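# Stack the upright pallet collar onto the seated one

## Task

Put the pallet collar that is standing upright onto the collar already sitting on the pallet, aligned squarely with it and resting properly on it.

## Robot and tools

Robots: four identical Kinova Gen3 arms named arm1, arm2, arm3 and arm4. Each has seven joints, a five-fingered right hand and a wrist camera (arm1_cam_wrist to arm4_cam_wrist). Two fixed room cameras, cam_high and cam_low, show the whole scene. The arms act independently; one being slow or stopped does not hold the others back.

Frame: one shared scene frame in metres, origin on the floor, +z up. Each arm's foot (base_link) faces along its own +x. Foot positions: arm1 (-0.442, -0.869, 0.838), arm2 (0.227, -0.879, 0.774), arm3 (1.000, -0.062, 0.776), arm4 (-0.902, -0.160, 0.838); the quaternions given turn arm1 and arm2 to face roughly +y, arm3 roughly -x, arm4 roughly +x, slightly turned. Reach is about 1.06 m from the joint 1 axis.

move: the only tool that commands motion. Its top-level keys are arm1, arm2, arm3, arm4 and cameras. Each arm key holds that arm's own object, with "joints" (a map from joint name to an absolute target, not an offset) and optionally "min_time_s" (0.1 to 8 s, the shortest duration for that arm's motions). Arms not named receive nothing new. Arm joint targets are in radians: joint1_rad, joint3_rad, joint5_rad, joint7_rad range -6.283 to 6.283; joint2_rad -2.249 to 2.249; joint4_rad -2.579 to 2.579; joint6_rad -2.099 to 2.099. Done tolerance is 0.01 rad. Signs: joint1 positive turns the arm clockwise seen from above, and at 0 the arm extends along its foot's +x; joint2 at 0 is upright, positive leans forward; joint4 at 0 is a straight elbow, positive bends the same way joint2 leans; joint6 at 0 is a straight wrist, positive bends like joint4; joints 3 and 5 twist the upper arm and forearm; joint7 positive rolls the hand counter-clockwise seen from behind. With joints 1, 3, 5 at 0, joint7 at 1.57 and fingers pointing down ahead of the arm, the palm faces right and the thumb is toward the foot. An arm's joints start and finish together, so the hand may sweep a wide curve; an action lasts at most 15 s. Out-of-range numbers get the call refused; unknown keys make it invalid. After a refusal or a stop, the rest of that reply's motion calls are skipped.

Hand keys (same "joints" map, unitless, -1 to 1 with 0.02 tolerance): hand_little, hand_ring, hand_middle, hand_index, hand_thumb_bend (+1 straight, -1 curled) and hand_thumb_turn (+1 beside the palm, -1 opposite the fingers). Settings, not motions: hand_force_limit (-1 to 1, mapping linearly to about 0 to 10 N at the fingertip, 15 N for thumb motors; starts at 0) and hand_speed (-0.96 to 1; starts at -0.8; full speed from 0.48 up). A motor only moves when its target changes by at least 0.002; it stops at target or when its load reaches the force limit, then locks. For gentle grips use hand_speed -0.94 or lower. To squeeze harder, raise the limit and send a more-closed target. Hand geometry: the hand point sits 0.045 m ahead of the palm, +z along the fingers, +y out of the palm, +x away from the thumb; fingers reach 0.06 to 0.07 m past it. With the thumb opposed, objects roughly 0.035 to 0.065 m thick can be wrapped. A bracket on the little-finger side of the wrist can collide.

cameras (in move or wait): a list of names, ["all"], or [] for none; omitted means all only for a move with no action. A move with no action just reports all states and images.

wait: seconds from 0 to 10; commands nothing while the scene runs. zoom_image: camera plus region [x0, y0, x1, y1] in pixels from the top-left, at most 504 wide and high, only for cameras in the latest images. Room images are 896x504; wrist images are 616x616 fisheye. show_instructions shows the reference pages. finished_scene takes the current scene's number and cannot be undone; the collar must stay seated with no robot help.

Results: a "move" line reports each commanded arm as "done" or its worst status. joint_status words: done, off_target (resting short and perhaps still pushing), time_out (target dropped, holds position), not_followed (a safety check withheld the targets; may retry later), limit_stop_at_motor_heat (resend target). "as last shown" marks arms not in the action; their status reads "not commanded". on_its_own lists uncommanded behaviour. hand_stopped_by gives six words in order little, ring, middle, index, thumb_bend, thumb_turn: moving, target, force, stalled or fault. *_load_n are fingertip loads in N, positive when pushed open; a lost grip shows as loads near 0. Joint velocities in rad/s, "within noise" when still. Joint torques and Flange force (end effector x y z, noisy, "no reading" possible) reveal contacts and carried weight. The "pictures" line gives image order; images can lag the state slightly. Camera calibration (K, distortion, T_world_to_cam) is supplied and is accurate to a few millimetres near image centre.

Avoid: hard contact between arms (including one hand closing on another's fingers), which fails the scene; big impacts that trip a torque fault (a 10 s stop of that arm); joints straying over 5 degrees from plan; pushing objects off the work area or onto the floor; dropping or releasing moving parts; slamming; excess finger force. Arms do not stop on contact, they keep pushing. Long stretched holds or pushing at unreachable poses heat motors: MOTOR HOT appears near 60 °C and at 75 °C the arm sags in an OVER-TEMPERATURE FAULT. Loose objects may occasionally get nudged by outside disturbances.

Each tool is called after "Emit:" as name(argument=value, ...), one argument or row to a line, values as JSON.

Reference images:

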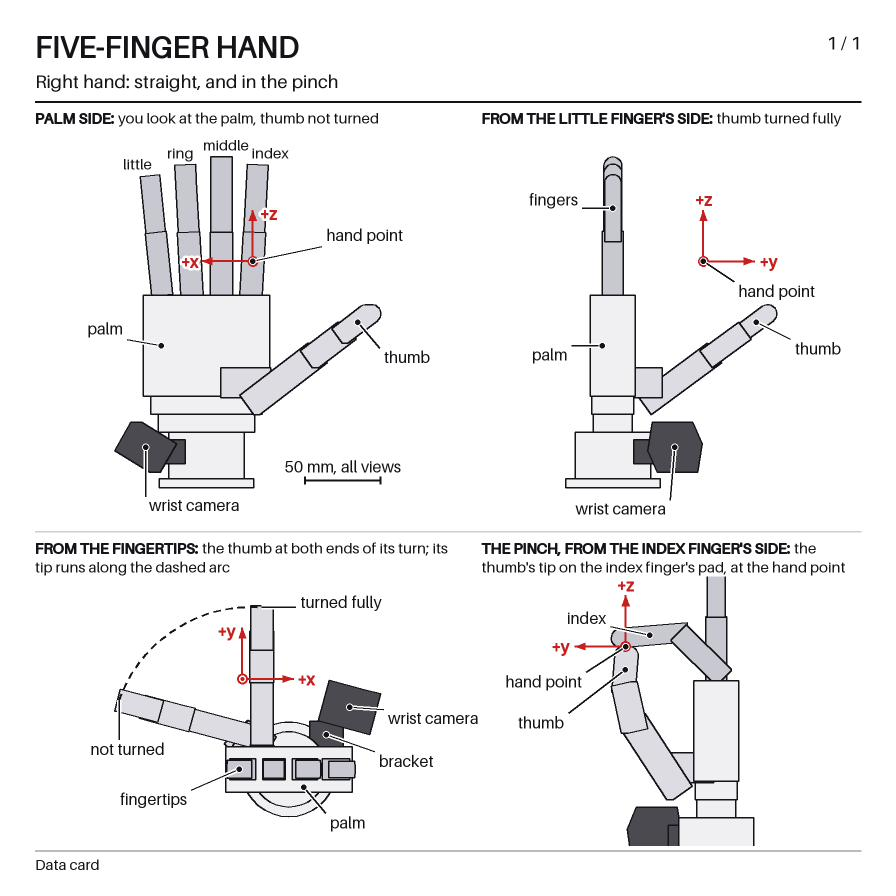

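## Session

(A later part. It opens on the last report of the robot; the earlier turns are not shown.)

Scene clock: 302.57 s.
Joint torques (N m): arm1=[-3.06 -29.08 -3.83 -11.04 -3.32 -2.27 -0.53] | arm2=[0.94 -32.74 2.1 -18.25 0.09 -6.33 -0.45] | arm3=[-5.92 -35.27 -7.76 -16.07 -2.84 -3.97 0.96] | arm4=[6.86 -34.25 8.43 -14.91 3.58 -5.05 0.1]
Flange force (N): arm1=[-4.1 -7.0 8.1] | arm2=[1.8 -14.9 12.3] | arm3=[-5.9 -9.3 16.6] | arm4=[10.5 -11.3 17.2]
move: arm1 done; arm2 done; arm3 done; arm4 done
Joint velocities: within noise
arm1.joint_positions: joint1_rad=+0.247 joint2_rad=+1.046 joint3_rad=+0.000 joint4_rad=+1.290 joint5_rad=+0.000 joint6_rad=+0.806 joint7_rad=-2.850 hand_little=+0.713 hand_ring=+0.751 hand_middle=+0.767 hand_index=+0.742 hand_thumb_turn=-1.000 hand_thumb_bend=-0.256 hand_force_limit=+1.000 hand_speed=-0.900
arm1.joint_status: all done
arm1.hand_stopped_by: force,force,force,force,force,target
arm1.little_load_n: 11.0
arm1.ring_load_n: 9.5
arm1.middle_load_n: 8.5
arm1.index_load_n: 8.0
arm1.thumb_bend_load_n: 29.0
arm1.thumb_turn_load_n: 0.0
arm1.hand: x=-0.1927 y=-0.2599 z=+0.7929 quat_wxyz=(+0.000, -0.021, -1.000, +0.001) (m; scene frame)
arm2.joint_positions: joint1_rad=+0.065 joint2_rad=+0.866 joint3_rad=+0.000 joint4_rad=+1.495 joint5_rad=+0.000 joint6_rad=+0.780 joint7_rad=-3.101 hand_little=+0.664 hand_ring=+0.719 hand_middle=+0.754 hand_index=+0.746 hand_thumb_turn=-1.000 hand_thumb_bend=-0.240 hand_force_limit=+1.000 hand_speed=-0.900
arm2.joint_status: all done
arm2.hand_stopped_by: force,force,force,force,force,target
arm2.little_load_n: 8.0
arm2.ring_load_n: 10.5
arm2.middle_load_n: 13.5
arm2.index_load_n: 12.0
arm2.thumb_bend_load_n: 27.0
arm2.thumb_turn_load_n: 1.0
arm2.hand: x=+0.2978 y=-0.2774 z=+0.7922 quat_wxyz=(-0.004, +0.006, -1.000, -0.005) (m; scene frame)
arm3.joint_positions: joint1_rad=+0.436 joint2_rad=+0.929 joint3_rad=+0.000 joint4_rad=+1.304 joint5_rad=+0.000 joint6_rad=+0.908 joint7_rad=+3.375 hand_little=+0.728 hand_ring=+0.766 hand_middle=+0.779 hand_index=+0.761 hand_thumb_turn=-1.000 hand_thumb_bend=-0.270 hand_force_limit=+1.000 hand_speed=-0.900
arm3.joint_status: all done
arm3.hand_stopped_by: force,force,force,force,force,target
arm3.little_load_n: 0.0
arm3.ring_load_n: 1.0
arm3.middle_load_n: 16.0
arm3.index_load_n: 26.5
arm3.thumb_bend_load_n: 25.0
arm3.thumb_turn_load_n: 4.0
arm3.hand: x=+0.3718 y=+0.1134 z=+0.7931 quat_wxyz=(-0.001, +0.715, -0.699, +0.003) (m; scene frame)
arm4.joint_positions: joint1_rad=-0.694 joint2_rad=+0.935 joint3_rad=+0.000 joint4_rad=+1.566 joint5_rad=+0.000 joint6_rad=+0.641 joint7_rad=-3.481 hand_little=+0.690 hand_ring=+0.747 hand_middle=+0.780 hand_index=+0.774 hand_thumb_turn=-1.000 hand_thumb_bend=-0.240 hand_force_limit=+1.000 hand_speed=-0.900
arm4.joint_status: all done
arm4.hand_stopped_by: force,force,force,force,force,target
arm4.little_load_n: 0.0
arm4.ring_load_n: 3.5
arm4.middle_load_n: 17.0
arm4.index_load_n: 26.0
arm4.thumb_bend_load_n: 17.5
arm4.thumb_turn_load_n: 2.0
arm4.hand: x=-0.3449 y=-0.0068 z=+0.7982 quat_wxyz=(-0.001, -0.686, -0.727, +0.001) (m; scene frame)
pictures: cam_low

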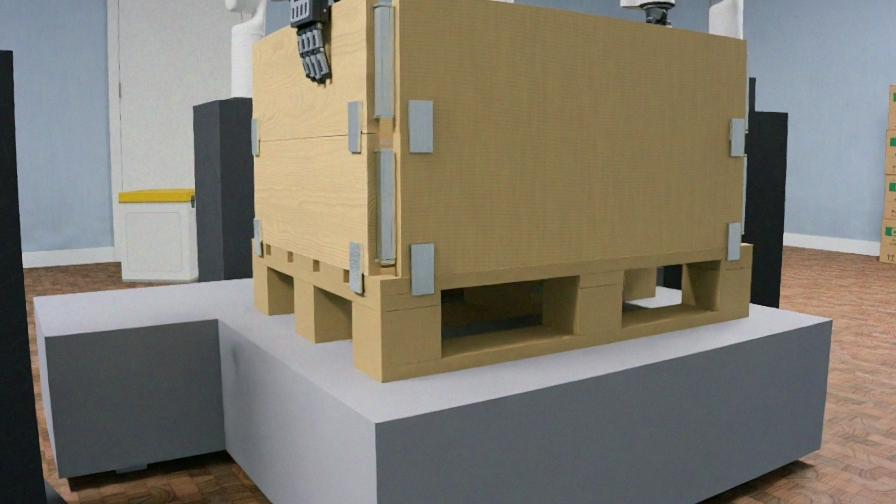

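Emit:
move(
  arm1={"joints":{"joint2_rad":1.0484,"joint4_rad":1.2898,"joint6_rad":0.8035},"min_time_s":1},
  arm2={"joints":{"joint2_rad":0.8681,"joint4_rad":1.4956,"joint6_rad":0.7779},"min_time_s":1},
  arm3={"joints":{"joint2_rad":0.9308,"joint4_rad":1.3048,"joint6_rad":0.906},"min_time_s":1},
  arm4={"joints":{"joint2_rad":-0.0,"joint4_rad":1.5658,"joint6_rad":0.6394},"min_time_s":1},
  cameras=["cam_high","cam_low"],
)

Scene clock: 314.73 s.
Joint torques (N m): arm1=[-2.05 -17.55 -2.82 -1.4 -2.57 2.37 -0.41] | arm2=[-1.07 -31.84 0.28 -18.23 -0.41 -6.5 -0.17] | arm3=[-5 -29.68 -6.83 -20.23 -2.39 -9.14 1.04] | arm4=[6.29 -48.67 8.5 -32.53 3.81 -13.27 0.21]
Flange force (N): arm1=[-5.9 3.9 -3.5] | arm2=[-1.3 -16.2 10.4] | arm3=[0.2 -24.7 -0.2] | arm4=[1.4 -37.4 29.3]
Flange force when the fault began (N): arm4=[1.9 -45.2 36.2]
move: arm1 done; arm2 done; arm3 done; arm4 torque_fault
TORQUE FAULT: arm4's joint2_rad strayed more than 5 degrees from its planned motion. arm4 stopped for 10 seconds, dropped its targets and accepts commands again: back off and push less far. The stop added 9.3 s to the call and to motion_time.
Joint velocities: within noise
arm1.joint_positions: joint1_rad=+0.247 joint2_rad=+1.048 joint3_rad=+0.000 joint4_rad=+1.290 joint5_rad=+0.000 joint6_rad=+0.804 joint7_rad=-2.850 hand_little=+0.712 hand_ring=+0.751 hand_middle=+0.767 hand_index=+0.742 hand_thumb_turn=-1.000 hand_thumb_bend=-0.255 hand_force_limit=+1.000 hand_speed=-0.900
arm1.joint_status: all done
arm1.hand_stopped_by: force,force,force,force,force,target
arm1.little_load_n: 6.5
arm1.ring_load_n: 5.5
arm1.middle_load_n: 5.5
arm1.index_load_n: 6.0
arm1.thumb_bend_load_n: 31.0
arm1.thumb_turn_load_n: 1.5
arm1.hand: x=-0.1928 y=-0.2600 z=+0.7916 quat_wxyz=(+0.000, -0.021, -1.000, +0.001) (m; scene frame)
arm2.joint_positions: joint1_rad=+0.065 joint2_rad=+0.868 joint3_rad=+0.000 joint4_rad=+1.496 joint5_rad=+0.000 joint6_rad=+0.778 joint7_rad=-3.101 hand_little=+0.664 hand_ring=+0.719 hand_middle=+0.754 hand_index=+0.746 hand_thumb_turn=-1.000 hand_thumb_bend=-0.240 hand_force_limit=+1.000 hand_speed=-0.900
arm2.joint_status: all done
arm2.hand_stopped_by: force,force,force,force,force,target
arm2.little_load_n: 6.5
arm2.ring_load_n: 10.0
arm2.middle_load_n: 13.5
arm2.index_load_n: 12.0
arm2.thumb_bend_load_n: 25.0
arm2.thumb_turn_load_n: 2.0
arm2.hand: x=+0.2979 y=-0.2774 z=+0.7910 quat_wxyz=(-0.004, +0.006, -1.000, -0.005) (m; scene frame)
arm3.joint_positions: joint1_rad=+0.436 joint2_rad=+0.931 joint3_rad=+0.000 joint4_rad=+1.305 joint5_rad=+0.000 joint6_rad=+0.906 joint7_rad=+3.375 hand_little=+0.728 hand_ring=+0.766 hand_middle=+0.779 hand_index=+0.770 hand_thumb_turn=-1.000 hand_thumb_bend=-0.270 hand_force_limit=+1.000 hand_speed=-0.900
arm3.joint_status: all done
arm3.hand_stopped_by: force,force,force,force,force,target
arm3.little_load_n: 0.0
arm3.ring_load_n: 4.5
arm3.middle_load_n: 21.0
arm3.index_load_n: 25.5
arm3.thumb_bend_load_n: 17.5
arm3.thumb_turn_load_n: 2.5
arm3.hand: x=+0.3718 y=+0.1134 z=+0.7919 quat_wxyz=(-0.001, +0.715, -0.699, +0.003) (m; scene frame)
arm4.joint_positions: joint1_rad=-0.695 joint2_rad=+0.909 joint3_rad=-0.001 joint4_rad=+1.569 joint5_rad=+0.000 joint6_rad=+0.643 joint7_rad=-3.481 hand_little=+0.691 hand_ring=+0.749 hand_middle=+0.791 hand_index=+0.802 hand_thumb_turn=-1.000 hand_thumb_bend=-0.241 hand_force_limit=+1.000 hand_speed=-0.900
arm4.joint_status: joint2_rad torque_fault (moved -0.026 of -0.935); the others done
arm4.hand_stopped_by: force,force,force,force,force,target
arm4.little_load_n: 8.0
arm4.ring_load_n: 19.5
arm4.middle_load_n: 28.0
arm4.index_load_n: 23.5
arm4.thumb_bend_load_n: 12.0
arm4.thumb_turn_load_n: 3.5
arm4.hand: x=-0.3398 y=-0.0038 z=+0.8124 quat_wxyz=(-0.005, -0.686, -0.728, -0.009) (m; scene frame)
pictures: cam_high, cam_low

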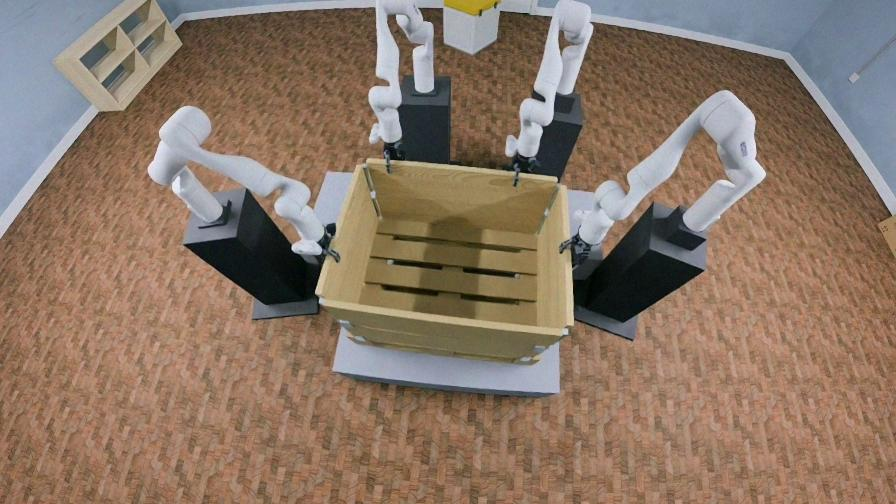

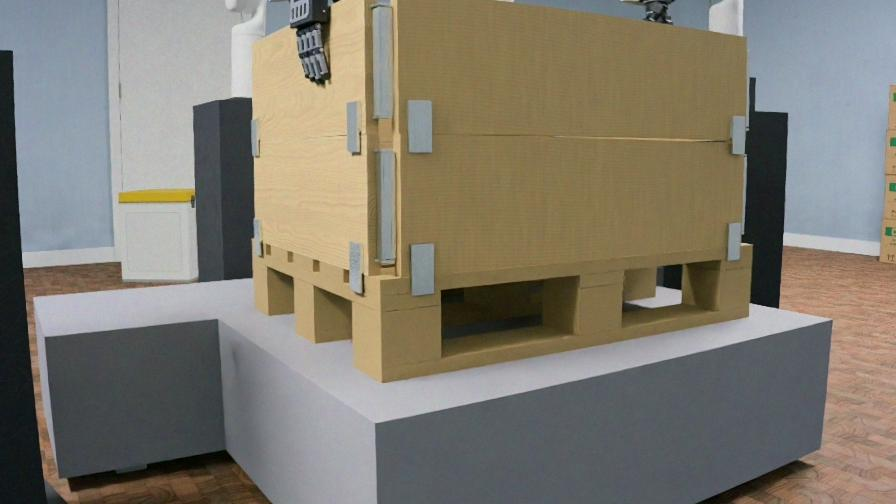

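Emit:
zoom_image(
  camera="cam_low",
  region=[640, 20, 800, 290],
)

Emit:
zoom_image(
  camera="cam_low",
  region=[230, 70, 450, 180],
)

Emit:
zoom_image(
  camera="cam_high",
  region=[520, 180, 640, 370],
)

Scaled by 1.867 from the camera's 896x504 image, which has a finer 1280x720 frame.

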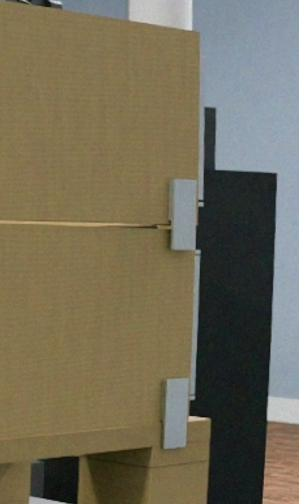

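Scaled by 2.291 from the camera's 896x504 image, which has a finer 1280x720 frame.

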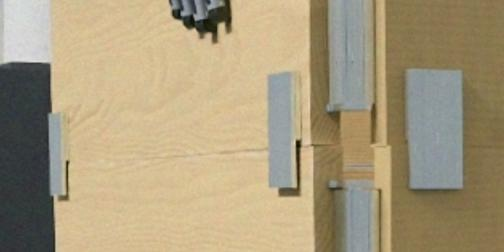

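Scaled by 2.653 from the camera's 896x504 image, which has a finer 1280x720 frame.

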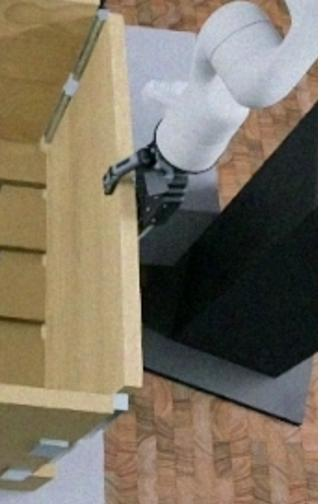

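Emit:
move(
  arm4={"joints":{"joint1_rad":-0.6941,"joint2_rad":0.9353,"joint3_rad":0,"joint4_rad":1.5658,"joint5_rad":0,"joint6_rad":0.6406,"joint7_rad":-3.4807},"min_time_s":3},
  cameras=["cam_high","cam_low","arm4_cam_wrist"],
)

Emit:
zoom_image(
  camera="cam_low",
  region=[640, 20, 800, 290],
)

Emit:
zoom_image(
  camera="cam_high",
  region=[520, 180, 640, 370],
)

Scene clock: 320.20 s.
Joint torques (N m): arm1=[1.02 -32.8 1.08 -9.1 -0.91 0.26 -0.53] | arm2=[0.61 -32.88 1.61 -18.29 -0.11 -6.32 -0.27] | arm3=[-5.31 -29.07 -7.32 -17.26 -2.72 -7.06 0.91] | arm4=[4.43 -15.95 4.4 -6.23 1.79 -3.32 -0.05]
Flange force (N): arm1=[-0.2 2.8 18.8] | arm2=[1.5 -15.0 12.6] | arm3=[-2.4 -18.2 1.6] | arm4=[7.1 -5.7 -14.3]
move: arm4 done
Joint velocities: within noise
arm1, arm2, arm3: as last shown
arm1.little_load_n: 7.5
arm1.ring_load_n: 6.0
arm1.thumb_bend_load_n: 31.5
arm1.thumb_turn_load_n: 3.0
arm2.little_load_n: 8.0
arm2.ring_load_n: 10.5
arm2.middle_load_n: 14.0
arm2.thumb_bend_load_n: 26.5
arm2.thumb_turn_load_n: 0.5
arm2.hand: x=+0.2978 y=-0.2774 z=+0.7910 quat_wxyz=(-0.004, +0.006, -1.000, -0.005) (m; scene frame)
arm3.ring_load_n: 3.5
arm3.middle_load_n: 19.5
arm3.index_load_n: 24.0
arm3.thumb_bend_load_n: 21.5
arm3.thumb_turn_load_n: 3.5
arm4.joint_positions: joint1_rad=-0.694 joint2_rad=+0.935 joint3_rad=+0.000 joint4_rad=+1.566 joint5_rad=+0.000 joint6_rad=+0.641 joint7_rad=-3.481 hand_little=+0.691 hand_ring=+0.748 hand_middle=+0.788 hand_index=+0.799 hand_thumb_turn=-1.000 hand_thumb_bend=-0.238 hand_force_limit=+1.000 hand_speed=-0.900
arm4.joint_status: all done
arm4.hand_stopped_by: target,force,force,force,target,target
arm4.little_load_n: 0.0
arm4.ring_load_n: 6.0
arm4.middle_load_n: 12.0
arm4.index_load_n: 9.5
arm4.thumb_bend_load_n: 14.0
arm4.thumb_turn_load_n: 3.0
arm4.hand: x=-0.3449 y=-0.0068 z=+0.7982 quat_wxyz=(-0.001, -0.686, -0.727, +0.001) (m; scene frame)
pictures: arm4_cam_wrist, cam_high, cam_low
camera_calibration:
arm4_cam_wrist: T_world_to_cam=[[0.936388, 0.350454, 0.0189639, 0.315048], [0.291768, -0.807339, 0.512908, -0.317193], [0.195061, -0.474748, -0.858234, 0.863408], [0, 0, 0, 1]] pos_world=[-0.370877, 0.043409, 0.897723]

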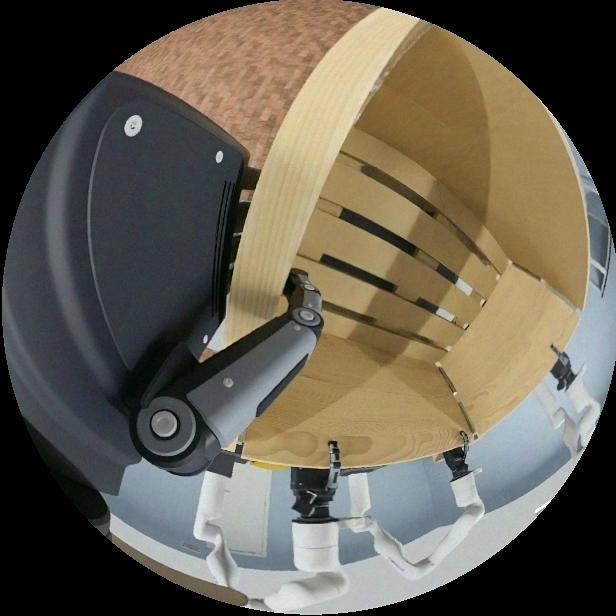

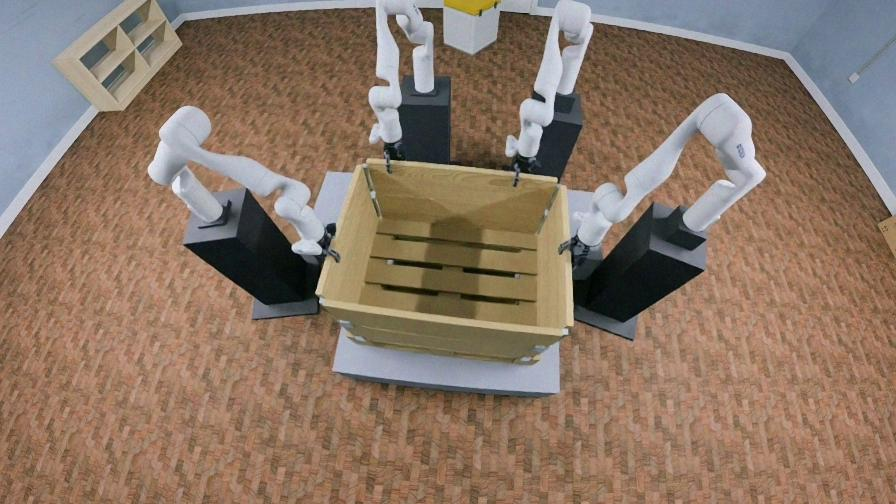

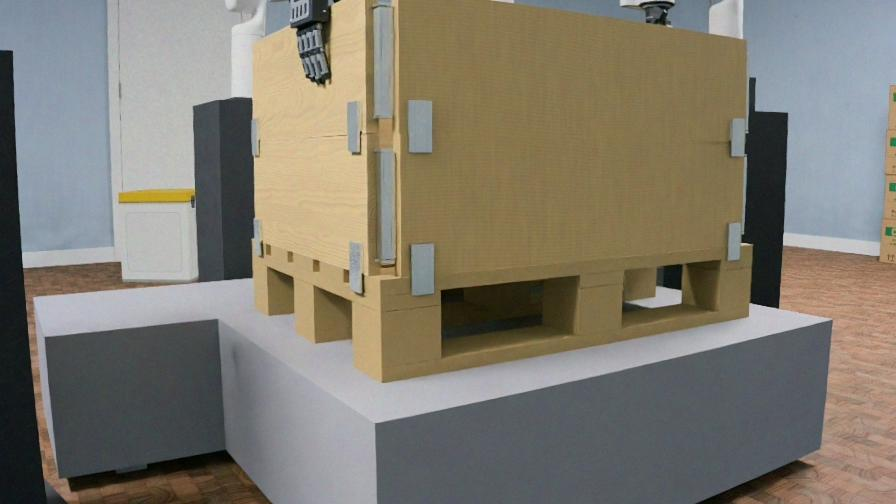

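Scaled by 1.867 from the camera's 896x504 image, which has a finer 1280x720 frame.

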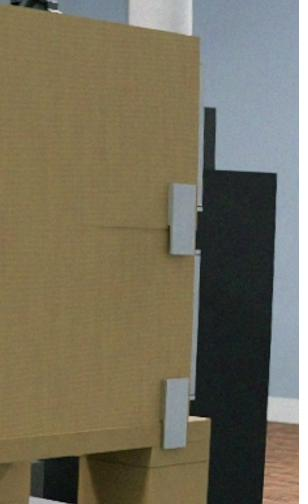

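Scaled by 2.653 from the camera's 896x504 image, which has a finer 1280x720 frame.

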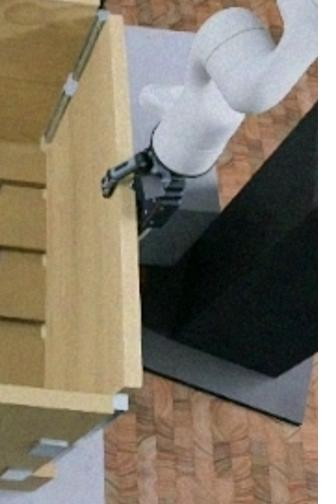

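Emit:
zoom_image(
  camera="cam_low",
  region=[230, 70, 450, 180],
)

Emit:
zoom_image(
  camera="cam_high",
  region=[340, 150, 580, 290],
)

Scaled by 2.291 from the camera's 896x504 image, which has a finer 1280x720 frame.

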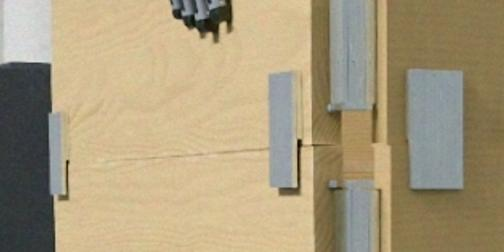

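Scaled by 2.100 from the camera's 896x504 image, which has a finer 1280x720 frame.

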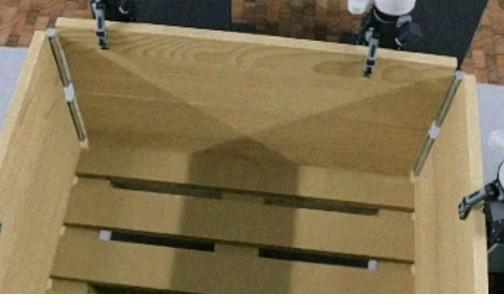

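Emit:
move(
  arm1={"joints":{"joint2_rad":1.0505,"joint4_rad":1.2898,"joint6_rad":0.8015},"min_time_s":1},
  arm2={"joints":{"joint2_rad":0.8701,"joint4_rad":1.4961,"joint6_rad":0.7754},"min_time_s":1},
  arm3={"joints":{"joint2_rad":0.9317,"joint4_rad":1.3051,"joint6_rad":0.9048},"min_time_s":1},
  cameras=["cam_high","cam_low"],
)

Emit:
zoom_image(
  camera="cam_low",
  region=[230, 70, 450, 180],
)

Emit:
zoom_image(
  camera="cam_high",
  region=[340, 150, 580, 290],
)

Scene clock: 322.60 s.
Joint torques (N m): arm1=[0.07 -21.76 0.11 -8.17 -1.13 -2.42 -0.6] | arm2=[-0.3 -27.86 0.74 -17.53 -0.39 -7.21 -0.3] | arm3=[-5.62 -26.47 -7.67 -17.04 -2.84 -7.66 1] | arm4=[4.31 -15.54 4.29 -6.34 1.77 -3.47 -0.04]
Flange force (N): arm1=[0.6 -4.9 -4.6] | arm2=[0.1 -18.3 1.9] | arm3=[-2.1 -20.6 -3.6] | arm4=[6.7 -6.2 -15.3]
move: arm1 done; arm2 done; arm3 done
Joint velocities: within noise
arm1.joint_positions: joint1_rad=+0.247 joint2_rad=+1.050 joint3_rad=+0.000 joint4_rad=+1.290 joint5_rad=+0.000 joint6_rad=+0.801 joint7_rad=-2.850 hand_little=+0.712 hand_ring=+0.751 hand_middle=+0.767 hand_index=+0.742 hand_thumb_turn=-1.000 hand_thumb_bend=-0.255 hand_force_limit=+1.000 hand_speed=-0.900
arm1.joint_status: all done
arm1.hand_stopped_by: force,force,force,force,force,target
arm1.little_load_n: 7.5
arm1.ring_load_n: 6.5
arm1.middle_load_n: 5.5
arm1.index_load_n: 6.0
arm1.thumb_bend_load_n: 31.0
arm1.thumb_turn_load_n: 3.5
arm1.hand: x=-0.1928 y=-0.2601 z=+0.7904 quat_wxyz=(+0.000, -0.021, -1.000, +0.001) (m; scene frame)
arm2.joint_positions: joint1_rad=+0.065 joint2_rad=+0.870 joint3_rad=+0.000 joint4_rad=+1.496 joint5_rad=+0.000 joint6_rad=+0.775 joint7_rad=-3.101 hand_little=+0.664 hand_ring=+0.719 hand_middle=+0.754 hand_index=+0.746 hand_thumb_turn=-1.000 hand_thumb_bend=-0.240 hand_force_limit=+1.000 hand_speed=-0.900
arm2.joint_status: all done
arm2.hand_stopped_by: force,force,force,force,force,target
arm2.little_load_n: 7.5
arm2.ring_load_n: 10.5
arm2.middle_load_n: 14.0
arm2.index_load_n: 11.5
arm2.thumb_bend_load_n: 26.0
arm2.thumb_turn_load_n: 1.0
arm2.hand: x=+0.2978 y=-0.2774 z=+0.7898 quat_wxyz=(-0.004, +0.006, -1.000, -0.005) (m; scene frame)
arm3.joint_positions: joint1_rad=+0.436 joint2_rad=+0.932 joint3_rad=+0.000 joint4_rad=+1.305 joint5_rad=+0.000 joint6_rad=+0.905 joint7_rad=+3.375 hand_little=+0.728 hand_ring=+0.766 hand_middle=+0.779 hand_index=+0.770 hand_thumb_turn=-1.000 hand_thumb_bend=-0.270 hand_force_limit=+1.000 hand_speed=-0.900
arm3.joint_status: all done
arm3.hand_stopped_by: force,force,force,force,force,target
arm3.little_load_n: 0.0
arm3.ring_load_n: 4.0
arm3.middle_load_n: 19.5
arm3.index_load_n: 23.5
arm3.thumb_bend_load_n: 20.5
arm3.thumb_turn_load_n: 3.0
arm3.hand: x=+0.3718 y=+0.1134 z=+0.7913 quat_wxyz=(-0.001, +0.715, -0.699, +0.003) (m; scene frame)
arm4: as last shown
arm4.joint_positions: joint1_rad=-0.694 joint2_rad=+0.935 joint3_rad=+0.000 joint4_rad=+1.566 joint5_rad=+0.000 joint6_rad=+0.641 joint7_rad=-3.481 hand_little=+0.691 hand_ring=+0.748 hand_middle=+0.788 hand_index=+0.799 hand_thumb_turn=-1.000 hand_thumb_bend=-0.235 hand_force_limit=+1.000 hand_speed=-0.900
arm4.little_load_n: 0.5
arm4.middle_load_n: 11.5
arm4.thumb_bend_load_n: 13.0
arm4.hand: x=-0.3450 y=-0.0068 z=+0.7982 quat_wxyz=(-0.001, -0.686, -0.727, +0.001) (m; scene frame)
pictures: cam_high, cam_low

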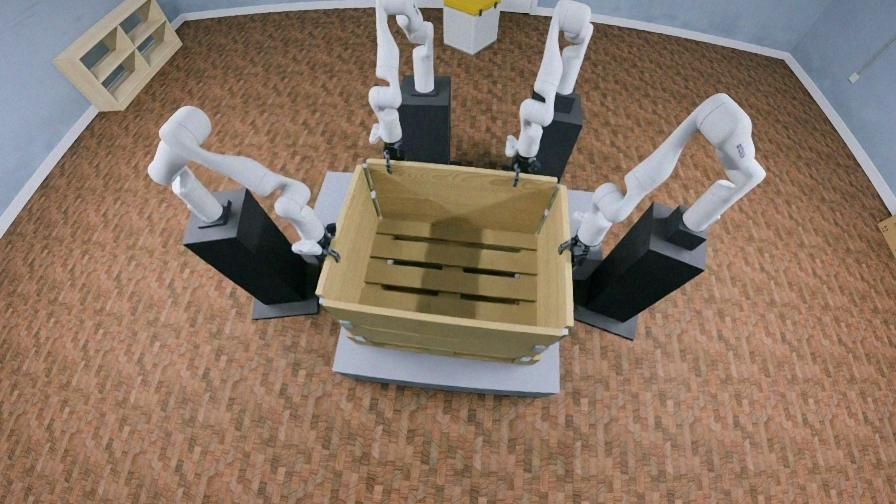

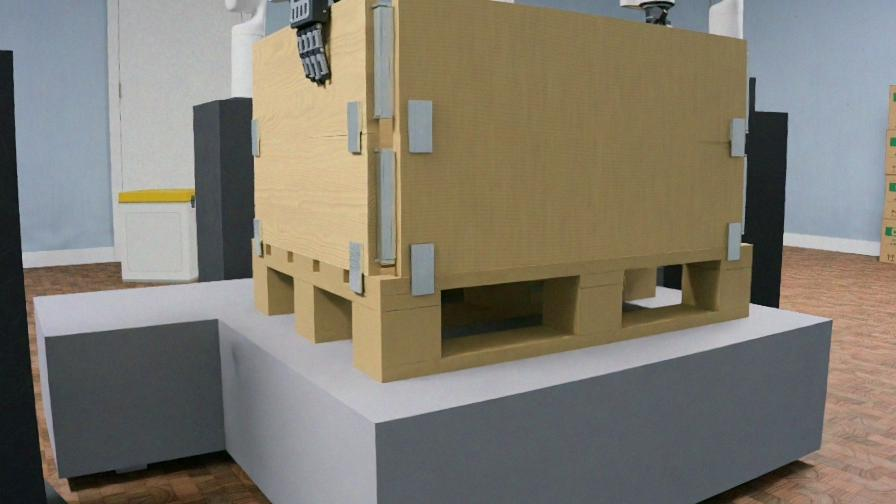

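Scaled by 2.291 from the camera's 896x504 image, which has a finer 1280x720 frame.

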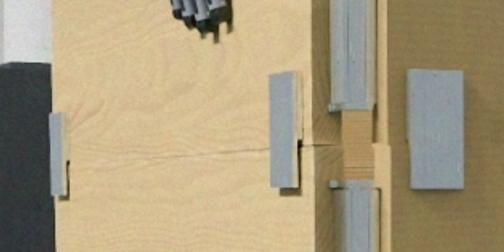

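Scaled by 2.100 from the camera's 896x504 image, which has a finer 1280x720 frame.

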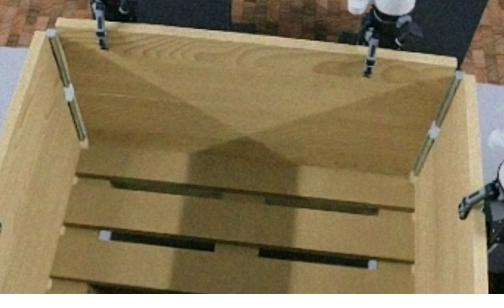

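Emit:
move(
  arm1={"joints":{"hand_thumb_bend":0.3,"hand_speed":-0.4}},
  arm2={"joints":{"hand_thumb_bend":0.3,"hand_speed":-0.4}},
  arm3={"joints":{"hand_thumb_bend":0.3,"hand_speed":-0.4}},
  arm4={"joints":{"hand_thumb_bend":0.3,"hand_speed":-0.4}},
  cameras=["cam_high","cam_low"],
)

Scene clock: 325.47 s.
Joint torques (N m): arm1=[0.21 -21.77 0.73 -7.93 -0.35 -1.39 -0.09] | arm2=[-1.14 -28.1 0.45 -16.92 0.14 -5.75 0.25] | arm3=[-6.77 -26.45 -8.91 -16.37 -3.25 -6.67 0.98] | arm4=[5.72 -23.52 6.21 -10.65 2.46 -4.24 -0.07]
Flange force (N): arm1=[2.3 -6.4 -2.9] | arm2=[-0.4 -18.9 5.1] | arm3=[-4.2 -20.7 -2.0] | arm4=[8.1 -10.8 -1.7]
move: arm1 done; arm2 done; arm3 done; arm4 done
Joint velocities: within noise
arm1.joint_positions: joint1_rad=+0.247 joint2_rad=+1.051 joint3_rad=+0.000 joint4_rad=+1.290 joint5_rad=+0.000 joint6_rad=+0.801 joint7_rad=-2.850 hand_little=+0.711 hand_ring=+0.750 hand_middle=+0.766 hand_index=+0.741 hand_thumb_turn=-1.000 hand_thumb_bend=+0.300 hand_force_limit=+1.000 hand_speed=-0.400
arm1.joint_status: all done
arm1.hand_stopped_by: force,force,force,force,target,target
arm1.little_load_n: 2.0
arm1.ring_load_n: 1.0
arm1.middle_load_n: 0.5
arm1.index_load_n: 1.0
arm1.thumb_bend_load_n: 0.0
arm1.thumb_turn_load_n: 0.0
arm1.hand: x=-0.1928 y=-0.2601 z=+0.7903 quat_wxyz=(+0.000, -0.021, -1.000, +0.001) (m; scene frame)
arm2.joint_positions: joint1_rad=+0.065 joint2_rad=+0.870 joint3_rad=+0.000 joint4_rad=+1.496 joint5_rad=+0.000 joint6_rad=+0.775 joint7_rad=-3.101 hand_little=+0.663 hand_ring=+0.719 hand_middle=+0.754 hand_index=+0.746 hand_thumb_turn=-1.000 hand_thumb_bend=+0.300 hand_force_limit=+1.000 hand_speed=-0.400
arm2.joint_status: all done
arm2.hand_stopped_by: force,force,force,force,target,target
arm2.little_load_n: 1.0
arm2.ring_load_n: 4.0
arm2.middle_load_n: 7.0
arm2.index_load_n: 6.0
arm2.thumb_bend_load_n: 0.0
arm2.thumb_turn_load_n: 0.0
arm2.hand: x=+0.2979 y=-0.2774 z=+0.7897 quat_wxyz=(-0.004, +0.006, -1.000, -0.005) (m; scene frame)
arm3.joint_positions: joint1_rad=+0.436 joint2_rad=+0.932 joint3_rad=+0.000 joint4_rad=+1.305 joint5_rad=+0.000 joint6_rad=+0.905 joint7_rad=+3.375 hand_little=+0.728 hand_ring=+0.765 hand_middle=+0.779 hand_index=+0.770 hand_thumb_turn=-1.000 hand_thumb_bend=+0.300 hand_force_limit=+1.000 hand_speed=-0.400
arm3.joint_status: all done
arm3.hand_stopped_by: force,force,force,force,target,target
arm3.little_load_n: 0.0
arm3.ring_load_n: 0.0
arm3.middle_load_n: 12.5
arm3.index_load_n: 16.5
arm3.thumb_bend_load_n: 0.0
arm3.thumb_turn_load_n: -0.5
arm3.hand: x=+0.3718 y=+0.1134 z=+0.7913 quat_wxyz=(-0.001, +0.715, -0.699, +0.003) (m; scene frame)
arm4.joint_positions: joint1_rad=-0.694 joint2_rad=+0.935 joint3_rad=+0.000 joint4_rad=+1.566 joint5_rad=+0.000 joint6_rad=+0.641 joint7_rad=-3.481 hand_little=+0.691 hand_ring=+0.747 hand_middle=+0.788 hand_index=+0.799 hand_thumb_turn=-1.000 hand_thumb_bend=+0.300 hand_force_limit=+1.000 hand_speed=-0.400
arm4.joint_status: all done
arm4.hand_stopped_by: target,force,force,force,target,target
arm4.little_load_n: 0.0
arm4.ring_load_n: 3.5
arm4.middle_load_n: 9.0
arm4.index_load_n: 6.5
arm4.thumb_bend_load_n: 0.0
arm4.thumb_turn_load_n: 0.0
arm4.hand: x=-0.3450 y=-0.0068 z=+0.7982 quat_wxyz=(-0.001, -0.686, -0.727, +0.001) (m; scene frame)
pictures: cam_high, cam_low

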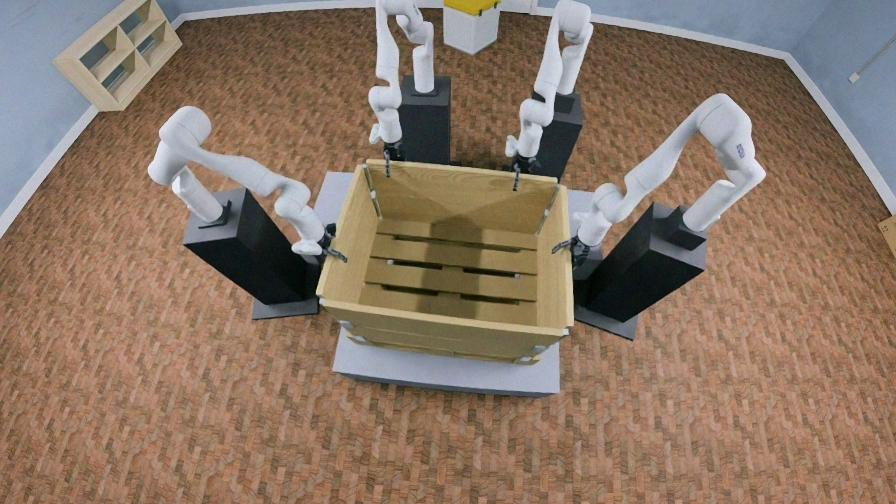

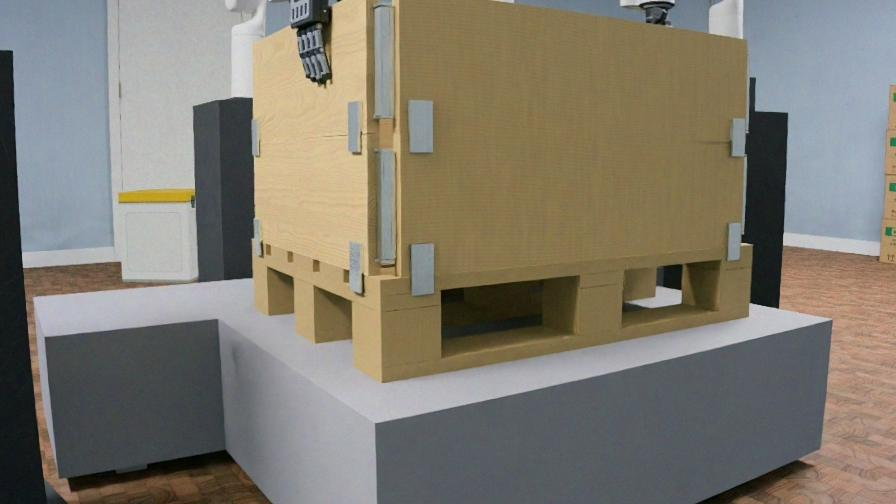

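Emit:
move(
  arm1={"joints":{"hand_thumb_bend":1,"hand_little":1,"hand_ring":1,"hand_middle":1,"hand_index":1}},
  arm2={"joints":{"hand_thumb_bend":1,"hand_little":1,"hand_ring":1,"hand_middle":1,"hand_index":1}},
  arm3={"joints":{"hand_thumb_bend":1,"hand_little":1,"hand_ring":1,"hand_middle":1,"hand_index":1}},
  arm4={"joints":{"hand_thumb_bend":1,"hand_little":1,"hand_ring":1,"hand_middle":1,"hand_index":1}},
  cameras=["cam_high","cam_low","arm3_cam_wrist"],
)

Scene clock: 327.23 s.
Joint torques (N m): arm1=[0.84 -21.13 1.38 -5.81 -0.04 0.31 0] | arm2=[0.25 -21.11 1.46 -7.28 0.32 0.09 -0.01] | arm3=[1.9 -21.9 -0.09 -6.17 0.06 0.16 0.22] | arm4=[0.81 -21.73 0.06 -3.94 0.04 -0.02 -0.2]
Flange force (N): arm1=[2.2 -2.4 -1.0] | arm2=[0.5 -5.2 1.8] | arm3=[3.5 1.5 0.0] | arm4=[2.9 5.2 3.0]
move: arm1 done; arm2 done; arm3 done; arm4 done
Joint velocities: within noise
arm1.joint_positions: joint1_rad=+0.247 joint2_rad=+1.051 joint3_rad=+0.000 joint4_rad=+1.290 joint5_rad=+0.000 joint6_rad=+0.801 joint7_rad=-2.850 hand_little=+1.000 hand_ring=+1.000 hand_middle=+1.000 hand_index=+1.000 hand_thumb_turn=-1.000 hand_thumb_bend=+1.000 hand_force_limit=+1.000 hand_speed=-0.400
arm1.joint_status: all done
arm1.hand_stopped_by: target,target,target,target,target,target
arm1.little_load_n: 0.0
arm1.ring_load_n: 0.0
arm1.middle_load_n: 0.0
arm1.index_load_n: 0.0
arm1.thumb_bend_load_n: 0.0
arm1.thumb_turn_load_n: 0.0
arm1.hand: x=-0.1928 y=-0.2601 z=+0.7903 quat_wxyz=(+0.000, -0.021, -1.000, +0.001) (m; scene frame)
arm2.joint_positions: joint1_rad=+0.065 joint2_rad=+0.870 joint3_rad=+0.000 joint4_rad=+1.496 joint5_rad=+0.000 joint6_rad=+0.775 joint7_rad=-3.101 hand_little=+1.000 hand_ring=+1.000 hand_middle=+1.000 hand_index=+1.000 hand_thumb_turn=-1.000 hand_thumb_bend=+1.000 hand_force_limit=+1.000 hand_speed=-0.400
arm2.joint_status: all done
arm2.hand_stopped_by: target,target,target,target,target,target
arm2.little_load_n: 0.0
arm2.ring_load_n: 0.0
arm2.middle_load_n: 0.0
arm2.index_load_n: 0.0
arm2.thumb_bend_load_n: 0.0
arm2.thumb_turn_load_n: 0.0
arm2.hand: x=+0.2979 y=-0.2774 z=+0.7898 quat_wxyz=(-0.004, +0.006, -1.000, -0.005) (m; scene frame)
arm3.joint_positions: joint1_rad=+0.436 joint2_rad=+0.932 joint3_rad=+0.000 joint4_rad=+1.305 joint5_rad=+0.000 joint6_rad=+0.905 joint7_rad=+3.375 hand_little=+1.000 hand_ring=+1.000 hand_middle=+1.000 hand_index=+1.000 hand_thumb_turn=-1.000 hand_thumb_bend=+1.000 hand_force_limit=+1.000 hand_speed=-0.400
arm3.joint_status: all done
arm3.hand_stopped_by: target,target,target,target,target,target
arm3.little_load_n: 0.0
arm3.ring_load_n: 0.0
arm3.middle_load_n: 0.0
arm3.index_load_n: 0.0
arm3.thumb_bend_load_n: 0.0
arm3.thumb_turn_load_n: 0.0
arm3.hand: x=+0.3718 y=+0.1134 z=+0.7913 quat_wxyz=(-0.001, +0.715, -0.699, +0.003) (m; scene frame)
arm4.joint_positions: joint1_rad=-0.694 joint2_rad=+0.935 joint3_rad=+0.000 joint4_rad=+1.566 joint5_rad=+0.000 joint6_rad=+0.641 joint7_rad=-3.481 hand_little=+1.000 hand_ring=+1.000 hand_middle=+1.000 hand_index=+1.000 hand_thumb_turn=-1.000 hand_thumb_bend=+1.000 hand_force_limit=+1.000 hand_speed=-0.400
arm4.joint_status: all done
arm4.hand_stopped_by: target,target,target,target,target,target
arm4.little_load_n: 0.0
arm4.ring_load_n: 0.0
arm4.middle_load_n: 0.0
arm4.index_load_n: 0.0
arm4.thumb_bend_load_n: 0.0
arm4.thumb_turn_load_n: 0.0
arm4.hand: x=-0.3450 y=-0.0068 z=+0.7982 quat_wxyz=(-0.001, -0.686, -0.727, +0.001) (m; scene frame)
pictures: arm3_cam_wrist, cam_high, cam_low
camera_calibration:
arm3_cam_wrist: T_world_to_cam=[[-0.953938, -0.295647, -0.0509342, 0.431945], [-0.276766, 0.801761, 0.529697, -0.410515], [-0.115766, 0.519395, -0.846656, 0.767886], [0, 0, 0, 1]] pos_world=[0.387327, 0.0580019, 0.889584]

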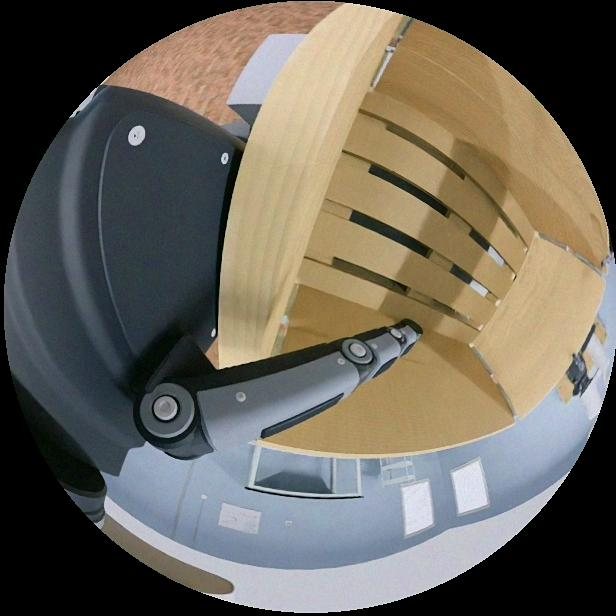

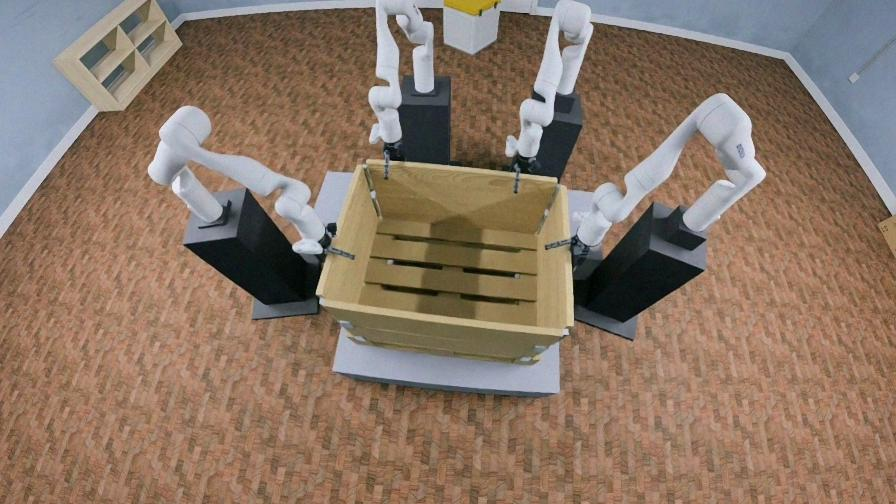

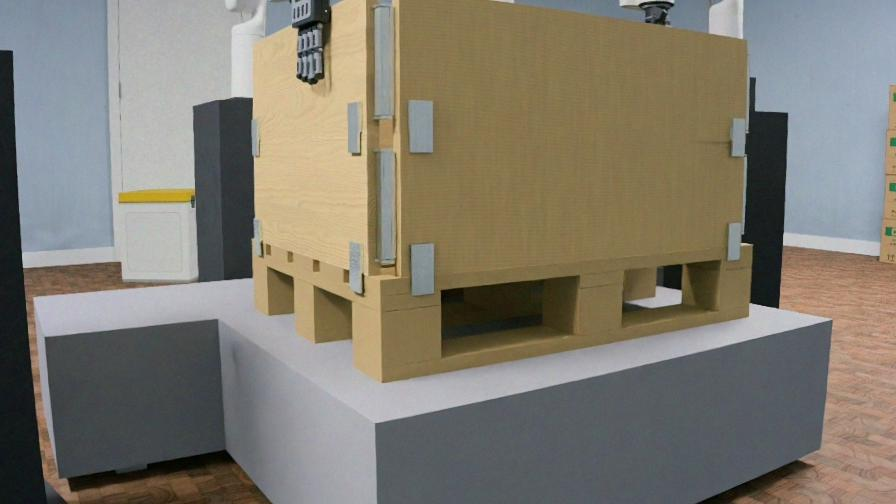

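Emit:
move(
  arm1={"joints":{"joint1_rad":0.2508,"joint2_rad":1.0114,"joint4_rad":1.3246,"joint6_rad":0.8056,"joint7_rad":-2.8465},"min_time_s":2},
  arm2={"joints":{"joint1_rad":0.0656,"joint2_rad":0.8316,"joint4_rad":1.5223,"joint6_rad":0.7877,"joint7_rad":-3.1001},"min_time_s":2},
  arm3={"joints":{"joint1_rad":0.4397,"joint2_rad":0.8948,"joint4_rad":1.3326,"joint6_rad":0.9142,"joint7_rad":3.3780},"min_time_s":2},
  arm4={"joints":{"joint1_rad":-0.6993,"joint2_rad":0.8960,"joint4_rad":1.5955,"joint6_rad":0.6501,"joint7_rad":-3.4859},"min_time_s":2},
  cameras=["cam_high","cam_low"],
)

Scene clock: 333.33 s.
Joint torques (N m): arm1=[0.88 -20.83 1.37 -5.81 -0.02 0.3 -0.02] | arm2=[0.18 -20.7 1.44 -7.36 0.31 0.08 0] | arm3=[1.99 -21.66 -0.02 -6.4 0.11 0.16 0.27] | arm4=[0.83 -21.33 0.03 -4.04 0.05 -0.04 -0.22]
Flange force (N): arm1=[2.2 -2.1 -0.9] | arm2=[0.4 -5.1 2.0] | arm3=[4.0 1.1 0.3] | arm4=[2.9 5.0 2.8]
move: arm1 done; arm2 done; arm3 done; arm4 done
Joint velocities: within noise
arm1.joint_positions: joint1_rad=+0.251 joint2_rad=+1.011 joint3_rad=+0.000 joint4_rad=+1.325 joint5_rad=+0.000 joint6_rad=+0.806 joint7_rad=-2.847 hand_little=+1.000 hand_ring=+1.000 hand_middle=+1.000 hand_index=+1.000 hand_thumb_turn=-1.000 hand_thumb_bend=+1.000 hand_force_limit=+1.000 hand_speed=-0.400
arm1.joint_status: all done
arm1.hand_stopped_by: target,target,target,target,target,target
arm1.little_load_n: 0.0
arm1.ring_load_n: 0.0
arm1.middle_load_n: 0.0
arm1.index_load_n: 0.0
arm1.thumb_bend_load_n: 0.0
arm1.thumb_turn_load_n: 0.0
arm1.hand: x=-0.1930 y=-0.2679 z=+0.8055 quat_wxyz=(+0.000, -0.021, -1.000, +0.001) (m; scene frame)
arm2.joint_positions: joint1_rad=+0.066 joint2_rad=+0.832 joint3_rad=+0.000 joint4_rad=+1.522 joint5_rad=+0.000 joint6_rad=+0.788 joint7_rad=-3.100 hand_little=+1.000 hand_ring=+1.000 hand_middle=+1.000 hand_index=+1.000 hand_thumb_turn=-1.000 hand_thumb_bend=+1.000 hand_force_limit=+1.000 hand_speed=-0.400
arm2.joint_status: all done
arm2.hand_stopped_by: target,target,target,target,target,target
arm2.little_load_n: 0.0
arm2.ring_load_n: 0.0
arm2.middle_load_n: 0.0
arm2.index_load_n: 0.0
arm2.thumb_bend_load_n: 0.0
arm2.thumb_turn_load_n: 0.0
arm2.hand: x=+0.2979 y=-0.2855 z=+0.8046 quat_wxyz=(-0.004, +0.006, -1.000, -0.005) (m; scene frame)
arm3.joint_positions: joint1_rad=+0.440 joint2_rad=+0.895 joint3_rad=+0.000 joint4_rad=+1.333 joint5_rad=+0.000 joint6_rad=+0.914 joint7_rad=+3.378 hand_little=+1.000 hand_ring=+1.000 hand_middle=+1.000 hand_index=+1.000 hand_thumb_turn=-1.000 hand_thumb_bend=+1.000 hand_force_limit=+1.000 hand_speed=-0.400
arm3.joint_status: all done
arm3.hand_stopped_by: target,target,target,target,target,target
arm3.little_load_n: 0.0
arm3.ring_load_n: 0.0
arm3.middle_load_n: 0.0
arm3.index_load_n: 0.0
arm3.thumb_bend_load_n: 0.0
arm3.thumb_turn_load_n: 0.5
arm3.hand: x=+0.3797 y=+0.1136 z=+0.8060 quat_wxyz=(-0.001, +0.715, -0.699, +0.003) (m; scene frame)
arm4.joint_positions: joint1_rad=-0.699 joint2_rad=+0.896 joint3_rad=+0.000 joint4_rad=+1.596 joint5_rad=+0.000 joint6_rad=+0.650 joint7_rad=-3.486 hand_little=+1.000 hand_ring=+1.000 hand_middle=+1.000 hand_index=+1.000 hand_thumb_turn=-1.000 hand_thumb_bend=+1.000 hand_force_limit=+1.000 hand_speed=-0.400
arm4.joint_status: all done
arm4.hand_stopped_by: target,target,target,target,target,target
arm4.little_load_n: 0.0
arm4.ring_load_n: 0.0
arm4.middle_load_n: 0.0
arm4.index_load_n: 0.0
arm4.thumb_bend_load_n: 0.0
arm4.thumb_turn_load_n: 0.0
arm4.hand: x=-0.3529 y=-0.0072 z=+0.8131 quat_wxyz=(-0.001, -0.686, -0.727, +0.001) (m; scene frame)
pictures: cam_high, cam_low

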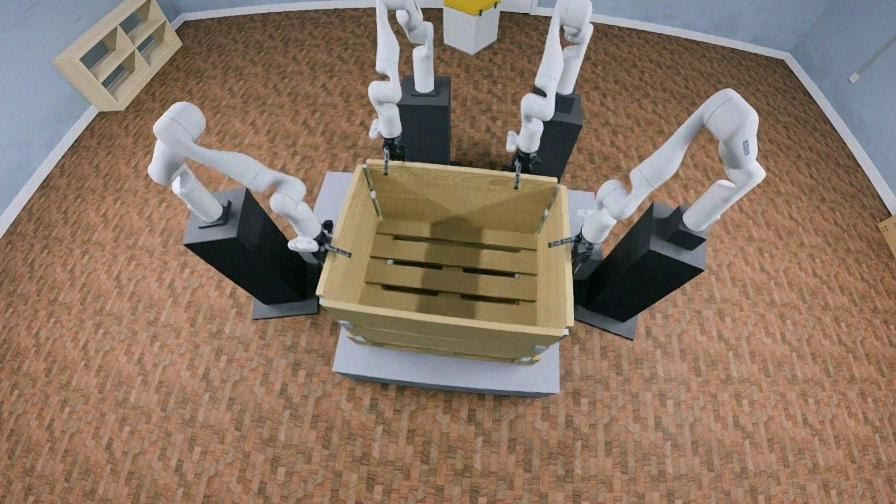

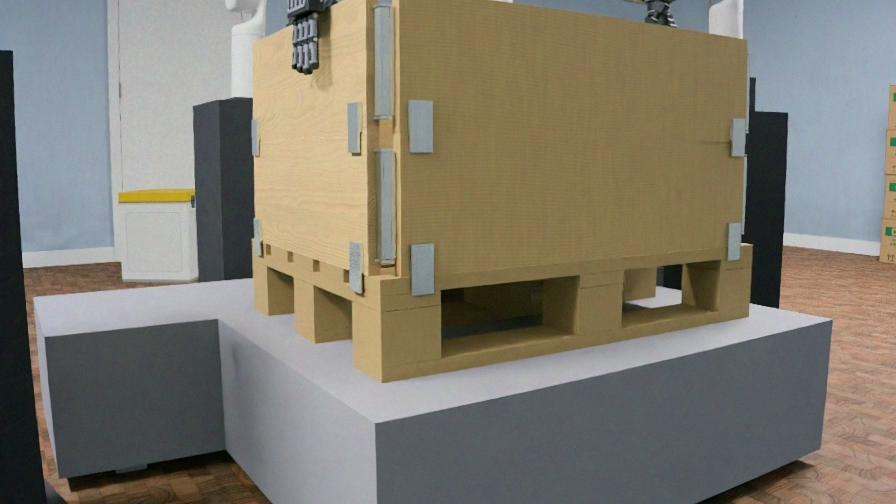

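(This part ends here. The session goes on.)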